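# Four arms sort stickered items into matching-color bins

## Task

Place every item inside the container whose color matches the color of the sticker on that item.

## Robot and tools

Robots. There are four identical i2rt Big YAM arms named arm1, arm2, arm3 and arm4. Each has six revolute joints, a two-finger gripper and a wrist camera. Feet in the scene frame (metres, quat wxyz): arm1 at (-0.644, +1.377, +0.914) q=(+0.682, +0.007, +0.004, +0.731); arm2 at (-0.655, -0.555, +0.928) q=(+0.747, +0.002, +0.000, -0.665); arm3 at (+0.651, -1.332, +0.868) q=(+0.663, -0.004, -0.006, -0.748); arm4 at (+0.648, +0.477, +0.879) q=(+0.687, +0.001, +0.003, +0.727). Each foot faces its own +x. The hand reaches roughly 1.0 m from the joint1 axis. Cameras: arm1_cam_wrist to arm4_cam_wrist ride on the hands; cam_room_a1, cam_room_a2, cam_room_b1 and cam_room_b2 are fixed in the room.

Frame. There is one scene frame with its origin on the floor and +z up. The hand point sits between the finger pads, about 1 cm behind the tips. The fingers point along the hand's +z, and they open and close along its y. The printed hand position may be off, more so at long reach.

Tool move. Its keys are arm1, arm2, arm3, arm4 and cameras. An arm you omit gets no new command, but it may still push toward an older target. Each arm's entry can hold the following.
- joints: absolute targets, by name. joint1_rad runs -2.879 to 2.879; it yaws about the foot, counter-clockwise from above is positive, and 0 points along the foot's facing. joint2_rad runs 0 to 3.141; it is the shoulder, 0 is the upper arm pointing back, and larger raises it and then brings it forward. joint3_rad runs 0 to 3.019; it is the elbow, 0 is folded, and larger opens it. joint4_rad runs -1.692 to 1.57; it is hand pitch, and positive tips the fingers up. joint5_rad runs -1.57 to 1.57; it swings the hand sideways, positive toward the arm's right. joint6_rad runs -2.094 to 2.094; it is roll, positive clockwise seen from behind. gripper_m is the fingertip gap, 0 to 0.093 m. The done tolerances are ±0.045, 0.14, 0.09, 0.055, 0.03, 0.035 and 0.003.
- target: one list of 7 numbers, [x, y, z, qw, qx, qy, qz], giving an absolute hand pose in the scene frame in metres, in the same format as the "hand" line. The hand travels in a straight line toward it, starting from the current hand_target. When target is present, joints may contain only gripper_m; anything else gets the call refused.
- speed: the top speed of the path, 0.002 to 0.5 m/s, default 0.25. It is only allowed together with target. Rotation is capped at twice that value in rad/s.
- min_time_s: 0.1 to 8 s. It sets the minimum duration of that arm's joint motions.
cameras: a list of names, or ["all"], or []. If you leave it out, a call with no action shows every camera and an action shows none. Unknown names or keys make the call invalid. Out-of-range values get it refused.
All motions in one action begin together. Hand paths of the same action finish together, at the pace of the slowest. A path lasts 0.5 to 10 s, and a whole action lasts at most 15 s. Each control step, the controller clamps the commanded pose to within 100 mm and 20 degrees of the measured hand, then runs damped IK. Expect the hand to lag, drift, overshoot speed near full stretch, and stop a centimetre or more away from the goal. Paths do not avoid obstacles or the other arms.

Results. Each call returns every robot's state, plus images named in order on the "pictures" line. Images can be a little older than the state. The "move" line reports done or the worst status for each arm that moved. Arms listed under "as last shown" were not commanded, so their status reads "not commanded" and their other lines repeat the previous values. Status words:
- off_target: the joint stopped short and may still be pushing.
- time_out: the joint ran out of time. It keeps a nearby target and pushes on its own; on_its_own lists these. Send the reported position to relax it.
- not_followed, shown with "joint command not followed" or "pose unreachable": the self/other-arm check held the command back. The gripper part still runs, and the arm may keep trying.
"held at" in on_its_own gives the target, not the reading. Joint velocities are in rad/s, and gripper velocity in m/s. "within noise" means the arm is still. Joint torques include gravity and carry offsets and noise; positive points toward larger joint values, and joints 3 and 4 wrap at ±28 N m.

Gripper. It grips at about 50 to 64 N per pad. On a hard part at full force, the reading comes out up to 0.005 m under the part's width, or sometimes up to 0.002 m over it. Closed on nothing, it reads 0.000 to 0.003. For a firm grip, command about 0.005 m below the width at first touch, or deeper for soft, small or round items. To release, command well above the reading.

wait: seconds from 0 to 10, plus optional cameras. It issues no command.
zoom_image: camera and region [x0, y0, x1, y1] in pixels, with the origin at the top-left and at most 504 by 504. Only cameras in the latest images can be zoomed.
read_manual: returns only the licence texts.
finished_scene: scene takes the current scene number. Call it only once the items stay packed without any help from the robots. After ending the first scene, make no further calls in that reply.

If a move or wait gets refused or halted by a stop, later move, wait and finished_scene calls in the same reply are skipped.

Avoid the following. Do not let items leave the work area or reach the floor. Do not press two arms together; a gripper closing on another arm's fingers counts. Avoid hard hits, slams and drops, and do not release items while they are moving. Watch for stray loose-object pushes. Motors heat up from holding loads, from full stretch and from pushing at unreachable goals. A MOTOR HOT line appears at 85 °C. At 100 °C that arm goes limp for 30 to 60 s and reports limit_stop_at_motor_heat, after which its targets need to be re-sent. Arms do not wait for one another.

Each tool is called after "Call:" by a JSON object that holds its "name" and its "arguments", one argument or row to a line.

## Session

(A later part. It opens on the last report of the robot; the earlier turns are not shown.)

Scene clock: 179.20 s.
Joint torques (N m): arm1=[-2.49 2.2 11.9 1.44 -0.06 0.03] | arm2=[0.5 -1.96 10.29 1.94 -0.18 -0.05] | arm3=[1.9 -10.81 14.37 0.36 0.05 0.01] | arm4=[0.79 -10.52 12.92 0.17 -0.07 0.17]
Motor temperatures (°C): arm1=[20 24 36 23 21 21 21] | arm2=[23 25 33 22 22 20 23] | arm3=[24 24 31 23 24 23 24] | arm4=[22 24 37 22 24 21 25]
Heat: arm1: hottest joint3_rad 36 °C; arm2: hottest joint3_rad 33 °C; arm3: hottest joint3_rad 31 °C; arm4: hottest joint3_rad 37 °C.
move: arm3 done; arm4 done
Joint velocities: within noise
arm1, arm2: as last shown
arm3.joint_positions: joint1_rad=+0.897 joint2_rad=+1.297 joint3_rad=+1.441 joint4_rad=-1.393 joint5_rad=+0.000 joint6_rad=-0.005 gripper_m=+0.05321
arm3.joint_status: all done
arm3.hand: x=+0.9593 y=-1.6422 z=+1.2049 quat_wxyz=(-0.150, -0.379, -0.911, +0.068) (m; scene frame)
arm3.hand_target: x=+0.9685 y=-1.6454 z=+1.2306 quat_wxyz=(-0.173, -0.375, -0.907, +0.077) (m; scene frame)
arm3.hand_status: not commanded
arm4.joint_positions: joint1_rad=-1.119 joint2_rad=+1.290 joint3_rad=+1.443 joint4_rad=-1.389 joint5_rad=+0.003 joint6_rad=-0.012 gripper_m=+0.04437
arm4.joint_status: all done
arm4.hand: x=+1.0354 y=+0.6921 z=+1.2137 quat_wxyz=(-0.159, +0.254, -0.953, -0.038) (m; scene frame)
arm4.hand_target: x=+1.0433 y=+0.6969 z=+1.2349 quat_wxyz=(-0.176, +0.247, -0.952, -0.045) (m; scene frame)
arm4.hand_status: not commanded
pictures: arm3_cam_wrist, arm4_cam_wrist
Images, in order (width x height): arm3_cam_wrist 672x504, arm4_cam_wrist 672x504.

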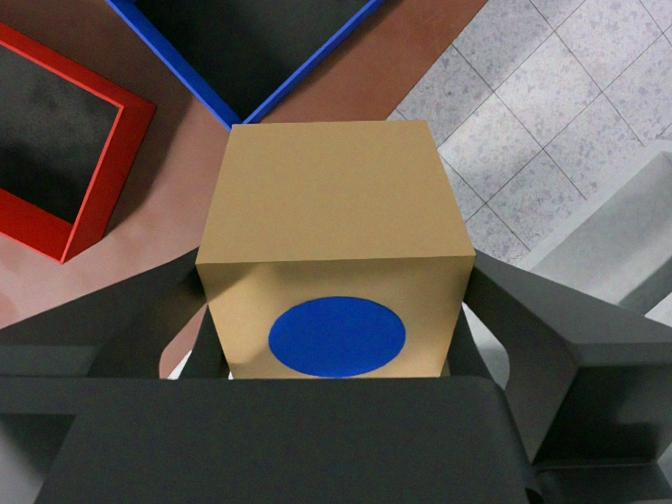

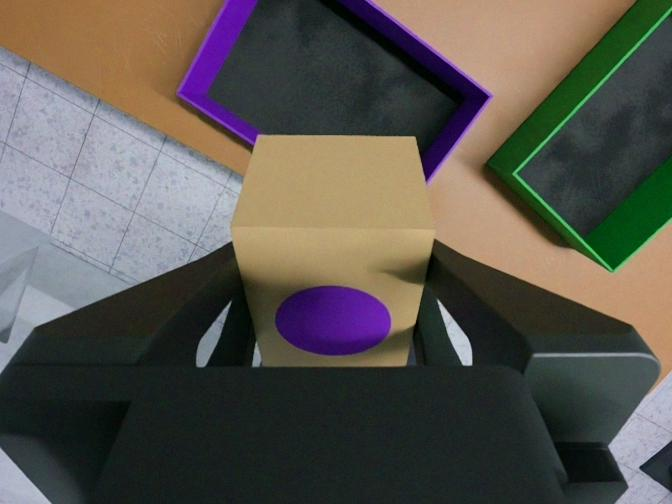

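Call:
{"name": "move", "arguments": {
  "arm3": {"target":[1.15,-1.735,0.94,0,0.339,0.941,0],"speed":0.2},
  "arm4": {"target":[1.09,0.72,0.93,0,-0.2495,0.968,0],"speed":0.2},
  "cameras": ["arm3_cam_wrist","arm4_cam_wrist","cam_room_a1","cam_room_a2"]
}}

Scene clock: 209.80 s.
Joint torques (N m): arm1=[-2.67 2.32 11.69 1.52 -0.05 0.07] | arm2=[0.56 -2.02 10.28 1.95 -0.17 -0.05] | arm3=[1.9 -23.94 12.57 -0.47 -0.06 -0.04] | arm4=[0.26 -17.61 8.13 0.42 -0.02 0.15]
Motor temperatures (°C): arm1=[20 24 36 23 21 21 21] | arm2=[23 25 32 22 22 20 23] | arm3=[24 24 33 23 24 23 24] | arm4=[22 23 43 22 24 21 26]
Heat: arm1: hottest joint3_rad 36 °C; arm2: hottest joint3_rad 32 °C; arm3: hottest joint3_rad 33 °C; arm4: hottest joint3_rad 43 °C.
move: arm3 off_target; arm4 done
Joint velocities: within noise
arm1.joint_positions: joint1_rad=-2.225 joint2_rad=+0.516 joint3_rad=+0.201 joint4_rad=+0.249 joint5_rad=-0.019 joint6_rad=-0.007 gripper_m=+0.08996
arm1.joint_status: not commanded
arm1.hand: x=-0.3579 y=+1.1930 z=+1.1507 quat_wxyz=(-0.650, -0.201, -0.707, +0.194) (m; scene frame)
arm1.hand_target: x=-0.3600 y=+1.1900 z=+1.1500 quat_wxyz=(-0.647, -0.205, -0.708, +0.196) (m; scene frame)
arm1.hand_status: not commanded
arm2.joint_positions: joint1_rad=+0.926 joint2_rad=+0.616 joint3_rad=+0.180 joint4_rad=+0.391 joint5_rad=+0.005 joint6_rad=+0.009 gripper_m=+0.08993
arm2.joint_status: not commanded
arm2.hand: x=-0.3573 y=-0.7316 z=+1.1600 quat_wxyz=(-0.667, -0.195, -0.696, +0.178) (m; scene frame)
arm2.hand_target: x=-0.3599 y=-0.7301 z=+1.1500 quat_wxyz=(-0.658, -0.192, -0.705, +0.179) (m; scene frame)
arm2.hand_status: not commanded
arm3.joint_positions: joint1_rad=+0.996 joint2_rad=+2.119 joint3_rad=+1.786 joint4_rad=-1.294 joint5_rad=-0.008 joint6_rad=+0.008 gripper_m=+0.05321
arm3.joint_status: not commanded
arm3.hand: x=+1.1306 y=-1.7300 z=+0.9192 quat_wxyz=(+0.023, -0.345, -0.938, -0.007) (m; scene frame)
arm3.hand_target: x=+1.1491 y=-1.7342 z=+0.9404 quat_wxyz=(+0.000, -0.339, -0.941, +0.000) (m; scene frame)
arm3.hand_status: off_target (0.029 m and 2.8 deg from the pose sent, 0.339 m and 19.8 deg at the start)
arm4.joint_positions: joint1_rad=-1.119 joint2_rad=+1.778 joint3_rad=+1.266 joint4_rad=-1.072 joint5_rad=+0.003 joint6_rad=-0.012 gripper_m=+0.04437
arm4.joint_status: not commanded
arm4.hand: x=+1.0818 y=+0.7178 z=+0.9283 quat_wxyz=(+0.009, +0.257, -0.966, +0.004) (m; scene frame)
arm4.hand_target: x=+1.0899 y=+0.7198 z=+0.9301 quat_wxyz=(+0.000, +0.250, -0.968, +0.000) (m; scene frame)
arm4.hand_status: done (0.009 m and 1.5 deg from the pose sent, 0.290 m and 18.9 deg at the start)
pictures: arm3_cam_wrist, arm4_cam_wrist, cam_room_a1, cam_room_a2
Images, in order (width x height): arm3_cam_wrist 672x504, arm4_cam_wrist 672x504, cam_room_a1 672x504, cam_room_a2 672x504.

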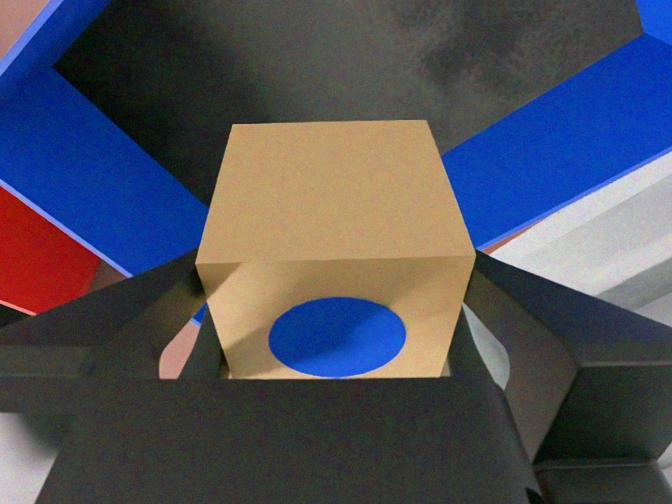

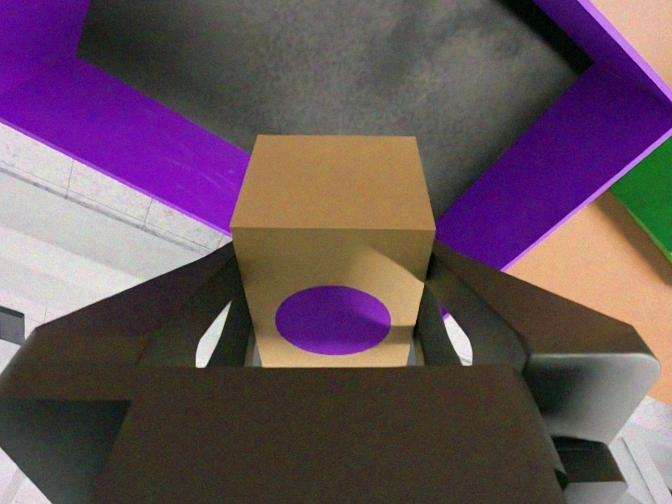

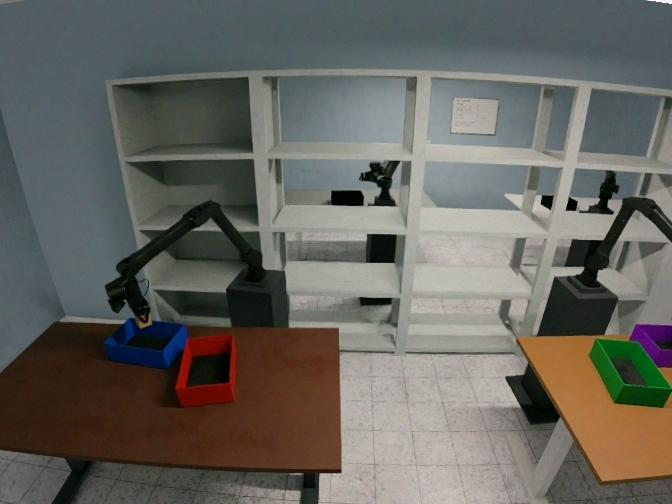

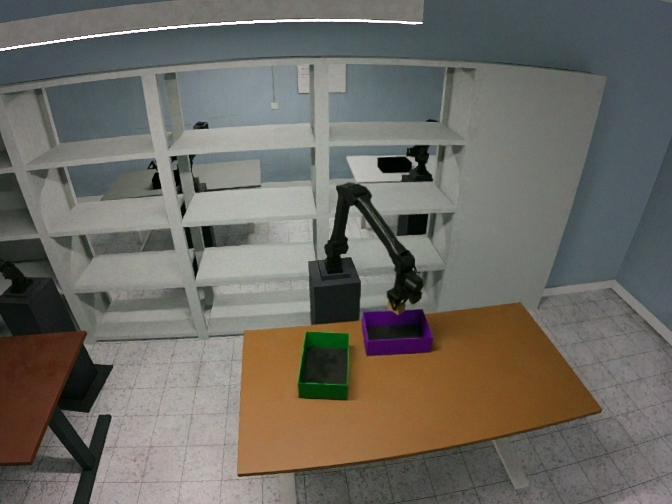

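Call:
{"name": "move", "arguments": {
  "arm3": {"target":[1.16,-1.742,0.84,0,0.339,0.941,0],"speed":0.15},
  "arm4": {"target":[1.097,0.723,0.83,0,-0.2495,0.968,0],"speed":0.15}
}}

Call:
{"name": "move", "arguments": {
  "arm3": {"target":[1.16,-1.742,0.785,0,0.339,0.941,0],"speed":0.09},
  "arm4": {"target":[1.097,0.723,0.775,0,-0.2495,0.968,0],"speed":0.09}
}}

Call:
{"name": "move", "arguments": {
  "arm3": {"target":[1.16,-1.742,0.762,0,0.339,0.941,0],"speed":0.06},
  "arm4": {"target":[1.097,0.723,0.746,0,-0.2495,0.968,0],"speed":0.06},
  "cameras": ["arm3_cam_wrist","arm4_cam_wrist"]
}}

Scene clock: 215.70 s.
Joint torques (N m): arm1=[-2.67 2.32 11.84 1.51 -0.03 -0.01] | arm2=[0.56 -2.02 10.29 1.95 -0.19 -0.05] | arm3=[2.02 -24.76 8.72 0.28 -0.05 -0.01] | arm4=[0.38 -17.9 6.37 0.47 -0.04 0.14]
Motor temperatures (°C): arm1=[20 24 36 23 21 21 21] | arm2=[23 25 32 22 22 20 23] | arm3=[24 24 33 23 24 23 24] | arm4=[22 23 41 22 24 21 26]
Heat: arm1: hottest joint3_rad 36 °C; arm2: hottest joint3_rad 32 °C; arm3: hottest joint3_rad 33 °C; arm4: hottest joint3_rad 41 °C.
move: arm3 off_target; arm4 done
Joint velocities: within noise
arm1, arm2: as last shown
arm3.joint_positions: joint1_rad=+0.997 joint2_rad=+2.250 joint3_rad=+1.786 joint4_rad=-1.134 joint5_rad=-0.008 joint6_rad=+0.008 gripper_m=+0.05321
arm3.joint_status: not commanded
arm3.hand: x=+1.1487 y=-1.7459 z=+0.8375 quat_wxyz=(+0.009, -0.344, -0.939, -0.002) (m; scene frame)
arm3.hand_target: x=+1.1599 y=-1.7418 z=+0.8401 quat_wxyz=(+0.000, -0.339, -0.941, +0.000) (m; scene frame)
arm3.hand_status: off_target (0.012 m and 1.2 deg from the pose sent, 0.085 m and 2.8 deg at the start)
arm4.joint_positions: joint1_rad=-1.119 joint2_rad=+1.941 joint3_rad=+1.220 joint4_rad=-0.847 joint5_rad=+0.003 joint6_rad=-0.012 gripper_m=+0.04437
arm4.joint_status: not commanded
arm4.hand: x=+1.0932 y=+0.7241 z=+0.8349 quat_wxyz=(+0.001, +0.257, -0.966, +0.002) (m; scene frame)
arm4.hand_target: x=+1.0970 y=+0.7229 z=+0.8300 quat_wxyz=(+0.000, +0.250, -0.968, +0.000) (m; scene frame)
arm4.hand_status: done (0.006 m and 1.0 deg from the pose sent, 0.100 m and 1.4 deg at the start)
pictures: none

Scene clock: 217.03 s.
Joint torques (N m): arm1=[-2.67 2.14 11.86 1.4 -0.05 0.05] | arm2=[0.5 -2.02 10.29 1.96 -0.18 -0.05] | arm3=[2.02 -24.64 7.53 0.35 -0.05 -0.02] | arm4=[0.56 -18.61 5.55 0.5 -0.03 0.13]
Motor temperatures (°C): arm1=[20 24 36 23 21 21 21] | arm2=[23 25 32 22 22 20 23] | arm3=[24 24 33 23 24 23 24] | arm4=[22 23 41 22 24 21 26]
Heat: arm1: hottest joint3_rad 36 °C; arm2: hottest joint3_rad 32 °C; arm3: hottest joint3_rad 33 °C; arm4: hottest joint3_rad 41 °C.
move: arm3 off_target; arm4 done
Joint velocities: within noise
arm1, arm2: as last shown
arm3.joint_positions: joint1_rad=+0.997 joint2_rad=+2.318 joint3_rad=+1.771 joint4_rad=-1.036 joint5_rad=-0.008 joint6_rad=+0.008 gripper_m=+0.05321
arm3.joint_status: not commanded
arm3.hand: x=+1.1528 y=-1.7492 z=+0.7891 quat_wxyz=(+0.002, -0.344, -0.939, +0.000) (m; scene frame)
arm3.hand_target: x=+1.1599 y=-1.7419 z=+0.7852 quat_wxyz=(+0.000, -0.339, -0.941, +0.000) (m; scene frame)
arm3.hand_status: off_target (0.011 m and 0.7 deg from the pose sent, 0.054 m and 1.2 deg at the start)
arm4.joint_positions: joint1_rad=-1.119 joint2_rad=+2.040 joint3_rad=+1.206 joint4_rad=-0.728 joint5_rad=+0.003 joint6_rad=-0.012 gripper_m=+0.04437
arm4.joint_status: not commanded
arm4.hand: x=+1.0954 y=+0.7253 z=+0.7825 quat_wxyz=(-0.002, +0.257, -0.966, +0.001) (m; scene frame)
arm4.hand_target: x=+1.0969 y=+0.7229 z=+0.7750 quat_wxyz=(+0.000, +0.250, -0.968, +0.000) (m; scene frame)
arm4.hand_status: done (0.008 m and 0.9 deg from the pose sent, 0.060 m and 0.9 deg at the start)
pictures: none

Scene clock: 218.10 s.
Joint torques (N m): arm1=[-2.78 2.2 12.01 1.5 -0.07 0.01] | arm2=[0.62 -2.08 10.29 1.98 -0.19 -0.05] | arm3=[2.2 -23.82 7.02 0.44 -0.04 0] | arm4=[0.21 -18.73 5.37 0.49 -0.06 0.12]
Motor temperatures (°C): arm1=[20 24 36 23 21 21 21] | arm2=[23 25 32 22 22 20 23] | arm3=[24 24 33 23 24 23 24] | arm4=[22 23 40 22 24 21 26]
Heat: arm1: hottest joint3_rad 36 °C; arm2: hottest joint3_rad 32 °C; arm3: hottest joint3_rad 33 °C; arm4: hottest joint3_rad 40 °C.
move: arm3 off_target; arm4 done
Joint velocities: within noise
arm1, arm2: as last shown
arm3.joint_positions: joint1_rad=+0.997 joint2_rad=+2.345 joint3_rad=+1.771 joint4_rad=-0.999 joint5_rad=-0.008 joint6_rad=+0.008 gripper_m=+0.05321
arm3.joint_status: not commanded
arm3.hand: x=+1.1553 y=-1.7515 z=+0.7719 quat_wxyz=(-0.003, -0.344, -0.939, +0.002) (m; scene frame)
arm3.hand_target: x=+1.1597 y=-1.7420 z=+0.7621 quat_wxyz=(+0.000, -0.339, -0.941, +0.000) (m; scene frame)
arm3.hand_status: off_target (0.014 m and 0.7 deg from the pose sent, 0.029 m and 0.7 deg at the start)
arm4.joint_positions: joint1_rad=-1.119 joint2_rad=+2.096 joint3_rad=+1.206 joint4_rad=-0.669 joint5_rad=+0.003 joint6_rad=-0.012 gripper_m=+0.04437
arm4.joint_status: not commanded
arm4.hand: x=+1.0965 y=+0.7258 z=+0.7553 quat_wxyz=(-0.003, +0.257, -0.966, +0.001) (m; scene frame)
arm4.hand_target: x=+1.0968 y=+0.7229 z=+0.7462 quat_wxyz=(+0.000, +0.250, -0.968, +0.000) (m; scene frame)
arm4.hand_status: done (0.010 m and 1.0 deg from the pose sent, 0.037 m and 0.9 deg at the start)
pictures: arm3_cam_wrist, arm4_cam_wrist
Images, in order (width x height): arm3_cam_wrist 672x504, arm4_cam_wrist 672x504.

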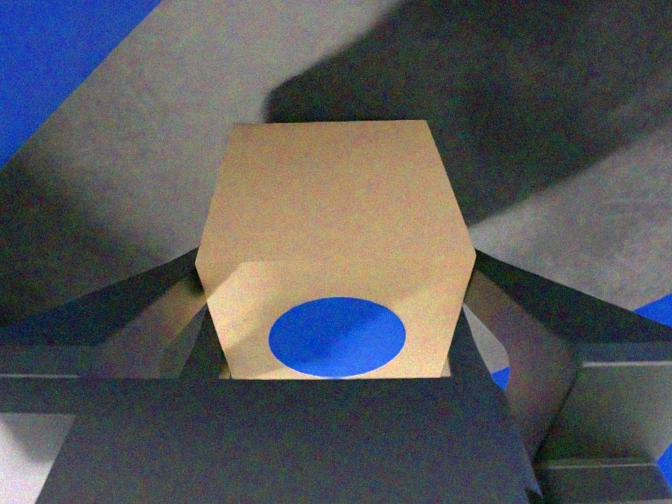

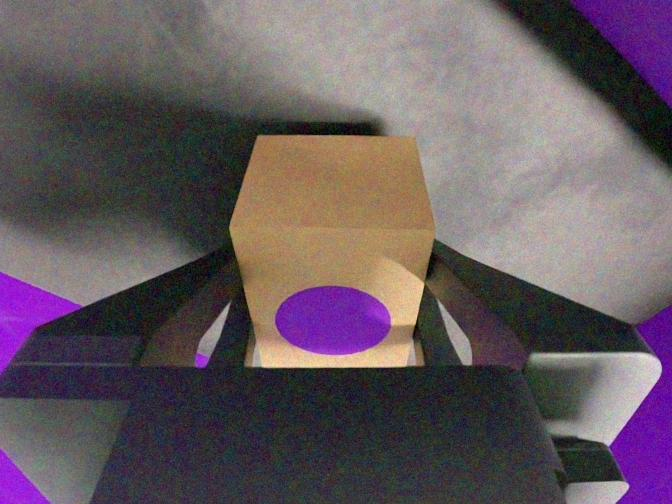

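Call:
{"name": "move", "arguments": {
  "arm3": {"target":[1.16,-1.742,0.75,0,0.339,0.941,0],"speed":0.06},
  "arm4": {"target":[1.097,0.723,0.736,0,-0.2495,0.968,0],"speed":0.06}
}}

Call:
{"name": "move", "arguments": {
  "arm3": {"target":[1.16,-1.742,0.742,0,0.339,0.941,0],"speed":0.06},
  "arm4": {"target":[1.097,0.723,0.732,0,-0.2495,0.968,0],"speed":0.06}
}}

Scene clock: 221.90 s.
Joint torques (N m): arm1=[-2.78 1.61 11.69 1.39 -0.03 0.03] | arm2=[0.67 -2.02 10.28 1.96 -0.18 -0.06] | arm3=[2.02 -22.77 6.87 0.64 -0.04 0] | arm4=[0.15 -17.49 5.34 0.64 -0.04 0.14]
Motor temperatures (°C): arm1=[20 24 36 23 21 21 21] | arm2=[23 25 32 22 22 20 23] | arm3=[24 25 33 23 24 23 24] | arm4=[22 23 39 22 24 21 26]
Heat: arm1: hottest joint3_rad 36 °C; arm2: hottest joint3_rad 32 °C; arm3: hottest joint3_rad 33 °C; arm4: hottest joint3_rad 39 °C.
move: arm3 off_target; arm4 off_target
Joint velocities: within noise
arm1, arm2: as last shown
arm3.joint_positions: joint1_rad=+0.997 joint2_rad=+2.349 joint3_rad=+1.771 joint4_rad=-0.983 joint5_rad=-0.008 joint6_rad=+0.008 gripper_m=+0.05321
arm3.joint_status: not commanded
arm3.hand: x=+1.1575 y=-1.7533 z=+0.7695 quat_wxyz=(-0.008, -0.344, -0.939, +0.004) (m; scene frame)
arm3.hand_target: x=+1.1593 y=-1.7419 z=+0.7504 quat_wxyz=(+0.000, -0.339, -0.941, +0.000) (m; scene frame)
arm3.hand_status: off_target (0.023 m and 1.2 deg from the pose sent, 0.024 m and 0.7 deg at the start)
arm4.joint_positions: joint1_rad=-1.119 joint2_rad=+2.106 joint3_rad=+1.206 joint4_rad=-0.651 joint5_rad=+0.002 joint6_rad=-0.012 gripper_m=+0.04437
arm4.joint_status: not commanded
arm4.hand: x=+1.0983 y=+0.7269 z=+0.7507 quat_wxyz=(-0.007, +0.257, -0.966, +0.000) (m; scene frame)
arm4.hand_target: x=+1.0966 y=+0.7228 z=+0.7363 quat_wxyz=(+0.000, +0.250, -0.968, +0.000) (m; scene frame)
arm4.hand_status: off_target (0.015 m and 1.2 deg from the pose sent, 0.020 m and 1.0 deg at the start)
pictures: none

Scene clock: 222.87 s.
Joint torques (N m): arm1=[-2.61 2.37 11.84 1.44 -0.07 0.07] | arm2=[0.56 -1.9 10.26 1.99 -0.18 -0.05] | arm3=[2.26 -21.66 6.68 0.96 -0.03 -0.01] | arm4=[0.03 -16.85 5.26 0.83 -0.04 0.15]
Motor temperatures (°C): arm1=[20 24 36 23 21 21 21] | arm2=[23 25 32 22 22 20 23] | arm3=[24 25 33 23 24 23 24] | arm4=[22 23 39 22 24 21 26]
Heat: arm1: hottest joint3_rad 36 °C; arm2: hottest joint3_rad 32 °C; arm3: hottest joint3_rad 33 °C; arm4: hottest joint3_rad 39 °C.
move: arm3 off_target; arm4 off_target
Joint velocities: within noise
arm1, arm2: as last shown
arm3.joint_positions: joint1_rad=+0.997 joint2_rad=+2.349 joint3_rad=+1.771 joint4_rad=-0.978 joint5_rad=-0.008 joint6_rad=+0.008 gripper_m=+0.05321
arm3.joint_status: not commanded
arm3.hand: x=+1.1586 y=-1.7543 z=+0.7695 quat_wxyz=(-0.011, -0.344, -0.939, +0.005) (m; scene frame)
arm3.hand_target: x=+1.1590 y=-1.7417 z=+0.7429 quat_wxyz=(+0.000, -0.339, -0.941, +0.000) (m; scene frame)
arm3.hand_status: off_target (0.030 m and 1.5 deg from the pose sent, 0.030 m and 1.2 deg at the start)
arm4.joint_positions: joint1_rad=-1.119 joint2_rad=+2.106 joint3_rad=+1.206 joint4_rad=-0.651 joint5_rad=+0.002 joint6_rad=-0.012 gripper_m=+0.04437
arm4.joint_status: not commanded
arm4.hand: x=+1.0983 y=+0.7269 z=+0.7507 quat_wxyz=(-0.007, +0.257, -0.966, +0.000) (m; scene frame)
arm4.hand_target: x=+1.0963 y=+0.7227 z=+0.7325 quat_wxyz=(+0.000, +0.250, -0.968, +0.000) (m; scene frame)
arm4.hand_status: off_target (0.019 m and 1.2 deg from the pose sent, 0.019 m and 1.2 deg at the start)
pictures: none

Both down. Relieve arm3, release, rise.

Call:
{"name": "move", "arguments": {
  "arm3": {"target":[1.16,-1.742,0.757,0,0.339,0.941,0],"speed":0.06}
}}

Call:
{"name": "move", "arguments": {
  "arm3": {"joints":{"gripper_m":0.083}},
  "arm4": {"joints":{"gripper_m":0.08}}
}}

Call:
{"name": "move", "arguments": {
  "arm3": {"target":[1.145,-1.735,1.0,0,0.339,0.941,0],"speed":0.15},
  "arm4": {"target":[1.087,0.718,1.0,0,-0.2495,0.968,0],"speed":0.15},
  "cameras": ["arm3_cam_wrist","arm4_cam_wrist"]
}}

Scene clock: 228.87 s.
Joint torques (N m): arm1=[-2.02 1.9 11.75 1.57 -0.05 0.04] | arm2=[0.44 -2.08 10.26 1.99 -0.19 -0.05] | arm3=[2.2 -23.65 7.01 -0.1 -0.04 -0.01] | arm4=[0.85 -16.91 5.22 0.84 -0.02 0.13]
Motor temperatures (°C): arm1=[20 24 36 23 21 21 21] | arm2=[23 25 32 22 22 20 23] | arm3=[24 25 32 23 24 23 24] | arm4=[22 23 38 22 24 21 26]
Heat: arm1: hottest joint3_rad 36 °C; arm2: hottest joint3_rad 32 °C; arm3: hottest joint3_rad 32 °C; arm4: hottest joint3_rad 38 °C.
move: arm3 off_target
Joint velocities: within noise
arm1, arm2, arm4: as last shown
arm3.joint_positions: joint1_rad=+0.997 joint2_rad=+2.349 joint3_rad=+1.771 joint4_rad=-0.978 joint5_rad=-0.008 joint6_rad=+0.008 gripper_m=+0.05321
arm3.joint_status: not commanded
arm3.hand: x=+1.1584 y=-1.7541 z=+0.7695 quat_wxyz=(-0.011, -0.344, -0.939, +0.005) (m; scene frame)
arm3.hand_target: x=+1.1596 y=-1.7422 z=+0.7573 quat_wxyz=(+0.000, -0.339, -0.941, +0.000) (m; scene frame)
arm3.hand_status: off_target (0.018 m and 1.5 deg from the pose sent, 0.017 m and 1.5 deg at the start)
pictures: none

Scene clock: 229.47 s.
Joint torques (N m): arm1=[-2.32 1.9 11.82 1.46 -0.06 0.09] | arm2=[0.62 -2.02 10.29 1.96 -0.19 -0.05] | arm3=[2.14 -23.59 6.95 -0.08 -0.03 -0.01] | arm4=[0.03 -17.67 5.23 0.49 -0.04 0.13]
Motor temperatures (°C): arm1=[20 24 36 23 21 21 21] | arm2=[23 25 32 22 22 20 23] | arm3=[24 25 32 23 24 23 24] | arm4=[22 23 38 22 24 21 26]
Heat: arm1: hottest joint3_rad 36 °C; arm2: hottest joint3_rad 32 °C; arm3: hottest joint3_rad 32 °C; arm4: hottest joint3_rad 38 °C.
move: arm3 done; arm4 done
Joint velocities: within noise
arm1, arm2: as last shown
arm3.joint_positions: joint1_rad=+0.998 joint2_rad=+2.350 joint3_rad=+1.771 joint4_rad=-0.978 joint5_rad=-0.008 joint6_rad=+0.008 gripper_m=+0.08297
arm3.joint_status: all done
arm3.hand: x=+1.1585 y=-1.7539 z=+0.7693 quat_wxyz=(-0.011, -0.344, -0.939, +0.005) (m; scene frame)
arm3.hand_target: x=+1.1597 y=-1.7420 z=+0.7572 quat_wxyz=(+0.000, -0.339, -0.941, +0.000) (m; scene frame)
arm3.hand_status: not commanded
arm4.joint_positions: joint1_rad=-1.119 joint2_rad=+2.117 joint3_rad=+1.206 joint4_rad=-0.642 joint5_rad=+0.002 joint6_rad=-0.012 gripper_m=+0.07991
arm4.joint_status: all done
arm4.hand: x=+1.0976 y=+0.7266 z=+0.7453 quat_wxyz=(-0.006, +0.257, -0.966, +0.000) (m; scene frame)
arm4.hand_target: x=+1.0965 y=+0.7227 z=+0.7327 quat_wxyz=(+0.000, +0.250, -0.968, +0.000) (m; scene frame)
arm4.hand_status: not commanded
pictures: none

Scene clock: 231.90 s.
Joint torques (N m): arm1=[-2.55 1.73 11.7 1.44 -0.06 0.04] | arm2=[0.56 -2.02 10.29 1.98 -0.18 -0.05] | arm3=[1.32 -24 12.38 -0.5 -0.05 -0.11] | arm4=[0.15 -18.26 10.66 -0.42 -0.03 0.12]
Motor temperatures (°C): arm1=[20 24 36 23 21 21 21] | arm2=[23 25 32 22 22 20 23] | arm3=[24 25 32 23 24 23 24] | arm4=[22 23 37 22 24 21 26]
Heat: arm1: hottest joint3_rad 36 °C; arm2: hottest joint3_rad 32 °C; arm3: hottest joint3_rad 32 °C; arm4: hottest joint3_rad 37 °C.
move: arm3 off_target; arm4 off_target
Joint velocities: within noise
arm1.joint_positions: joint1_rad=-2.225 joint2_rad=+0.516 joint3_rad=+0.201 joint4_rad=+0.249 joint5_rad=-0.019 joint6_rad=-0.007 gripper_m=+0.08996
arm1.joint_status: not commanded
arm1.hand: x=-0.3579 y=+1.1930 z=+1.1507 quat_wxyz=(-0.650, -0.201, -0.707, +0.194) (m; scene frame)
arm1.hand_target: x=-0.3600 y=+1.1900 z=+1.1500 quat_wxyz=(-0.647, -0.205, -0.708, +0.196) (m; scene frame)
arm1.hand_status: not commanded
arm2.joint_positions: joint1_rad=+0.926 joint2_rad=+0.616 joint3_rad=+0.180 joint4_rad=+0.391 joint5_rad=+0.005 joint6_rad=+0.009 gripper_m=+0.08993
arm2.joint_status: not commanded
arm2.hand: x=-0.3573 y=-0.7316 z=+1.1600 quat_wxyz=(-0.667, -0.195, -0.696, +0.178) (m; scene frame)
arm2.hand_target: x=-0.3599 y=-0.7301 z=+1.1500 quat_wxyz=(-0.658, -0.192, -0.705, +0.179) (m; scene frame)
arm2.hand_status: not commanded
arm3.joint_positions: joint1_rad=+0.998 joint2_rad=+2.076 joint3_rad=+1.876 joint4_rad=-1.424 joint5_rad=-0.008 joint6_rad=+0.008 gripper_m=+0.08297
arm3.joint_status: not commanded
arm3.hand: x=+1.1325 y=-1.7296 z=+0.9790 quat_wxyz=(+0.021, -0.344, -0.939, -0.006) (m; scene frame)
arm3.hand_target: x=+1.1443 y=-1.7344 z=+1.0002 quat_wxyz=(+0.000, -0.339, -0.941, +0.000) (m; scene frame)
arm3.hand_status: off_target (0.025 m and 2.6 deg from the pose sent, 0.232 m and 1.5 deg at the start)
arm4.joint_positions: joint1_rad=-1.119 joint2_rad=+1.705 joint3_rad=+1.322 joint4_rad=-1.218 joint5_rad=+0.002 joint6_rad=-0.012 gripper_m=+0.07991
arm4.joint_status: not commanded
arm4.hand: x=+1.0738 y=+0.7135 z=+0.9823 quat_wxyz=(+0.017, +0.257, -0.966, +0.006) (m; scene frame)
arm4.hand_target: x=+1.0864 y=+0.7176 z=+1.0000 quat_wxyz=(+0.000, +0.250, -0.968, +0.000) (m; scene frame)
arm4.hand_status: off_target (0.023 m and 2.3 deg from the pose sent, 0.255 m and 1.1 deg at the start)
pictures: arm3_cam_wrist, arm4_cam_wrist
Images, in order (width x height): arm3_cam_wrist 672x504, arm4_cam_wrist 672x504.

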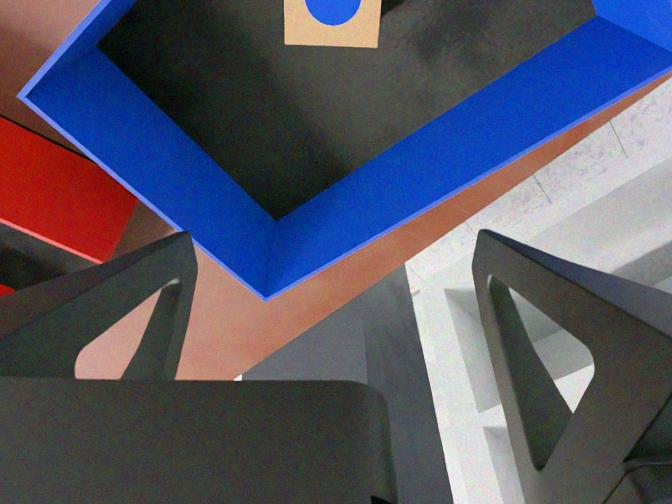

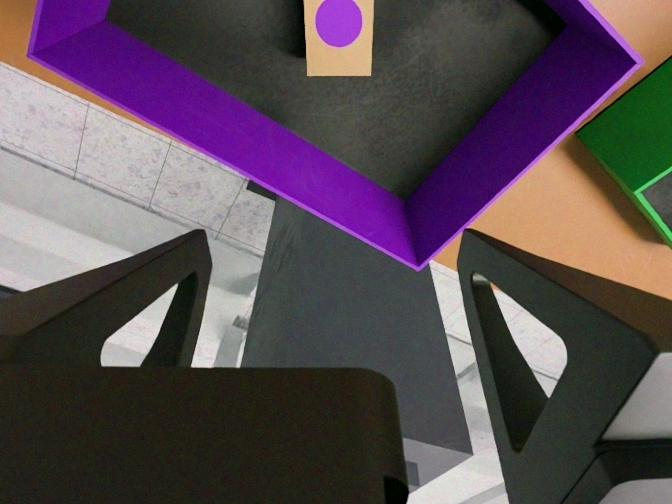

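Call:
{"name": "finished_scene", "arguments": {
  "scene": 3
}}

The scene is finished: the task was done.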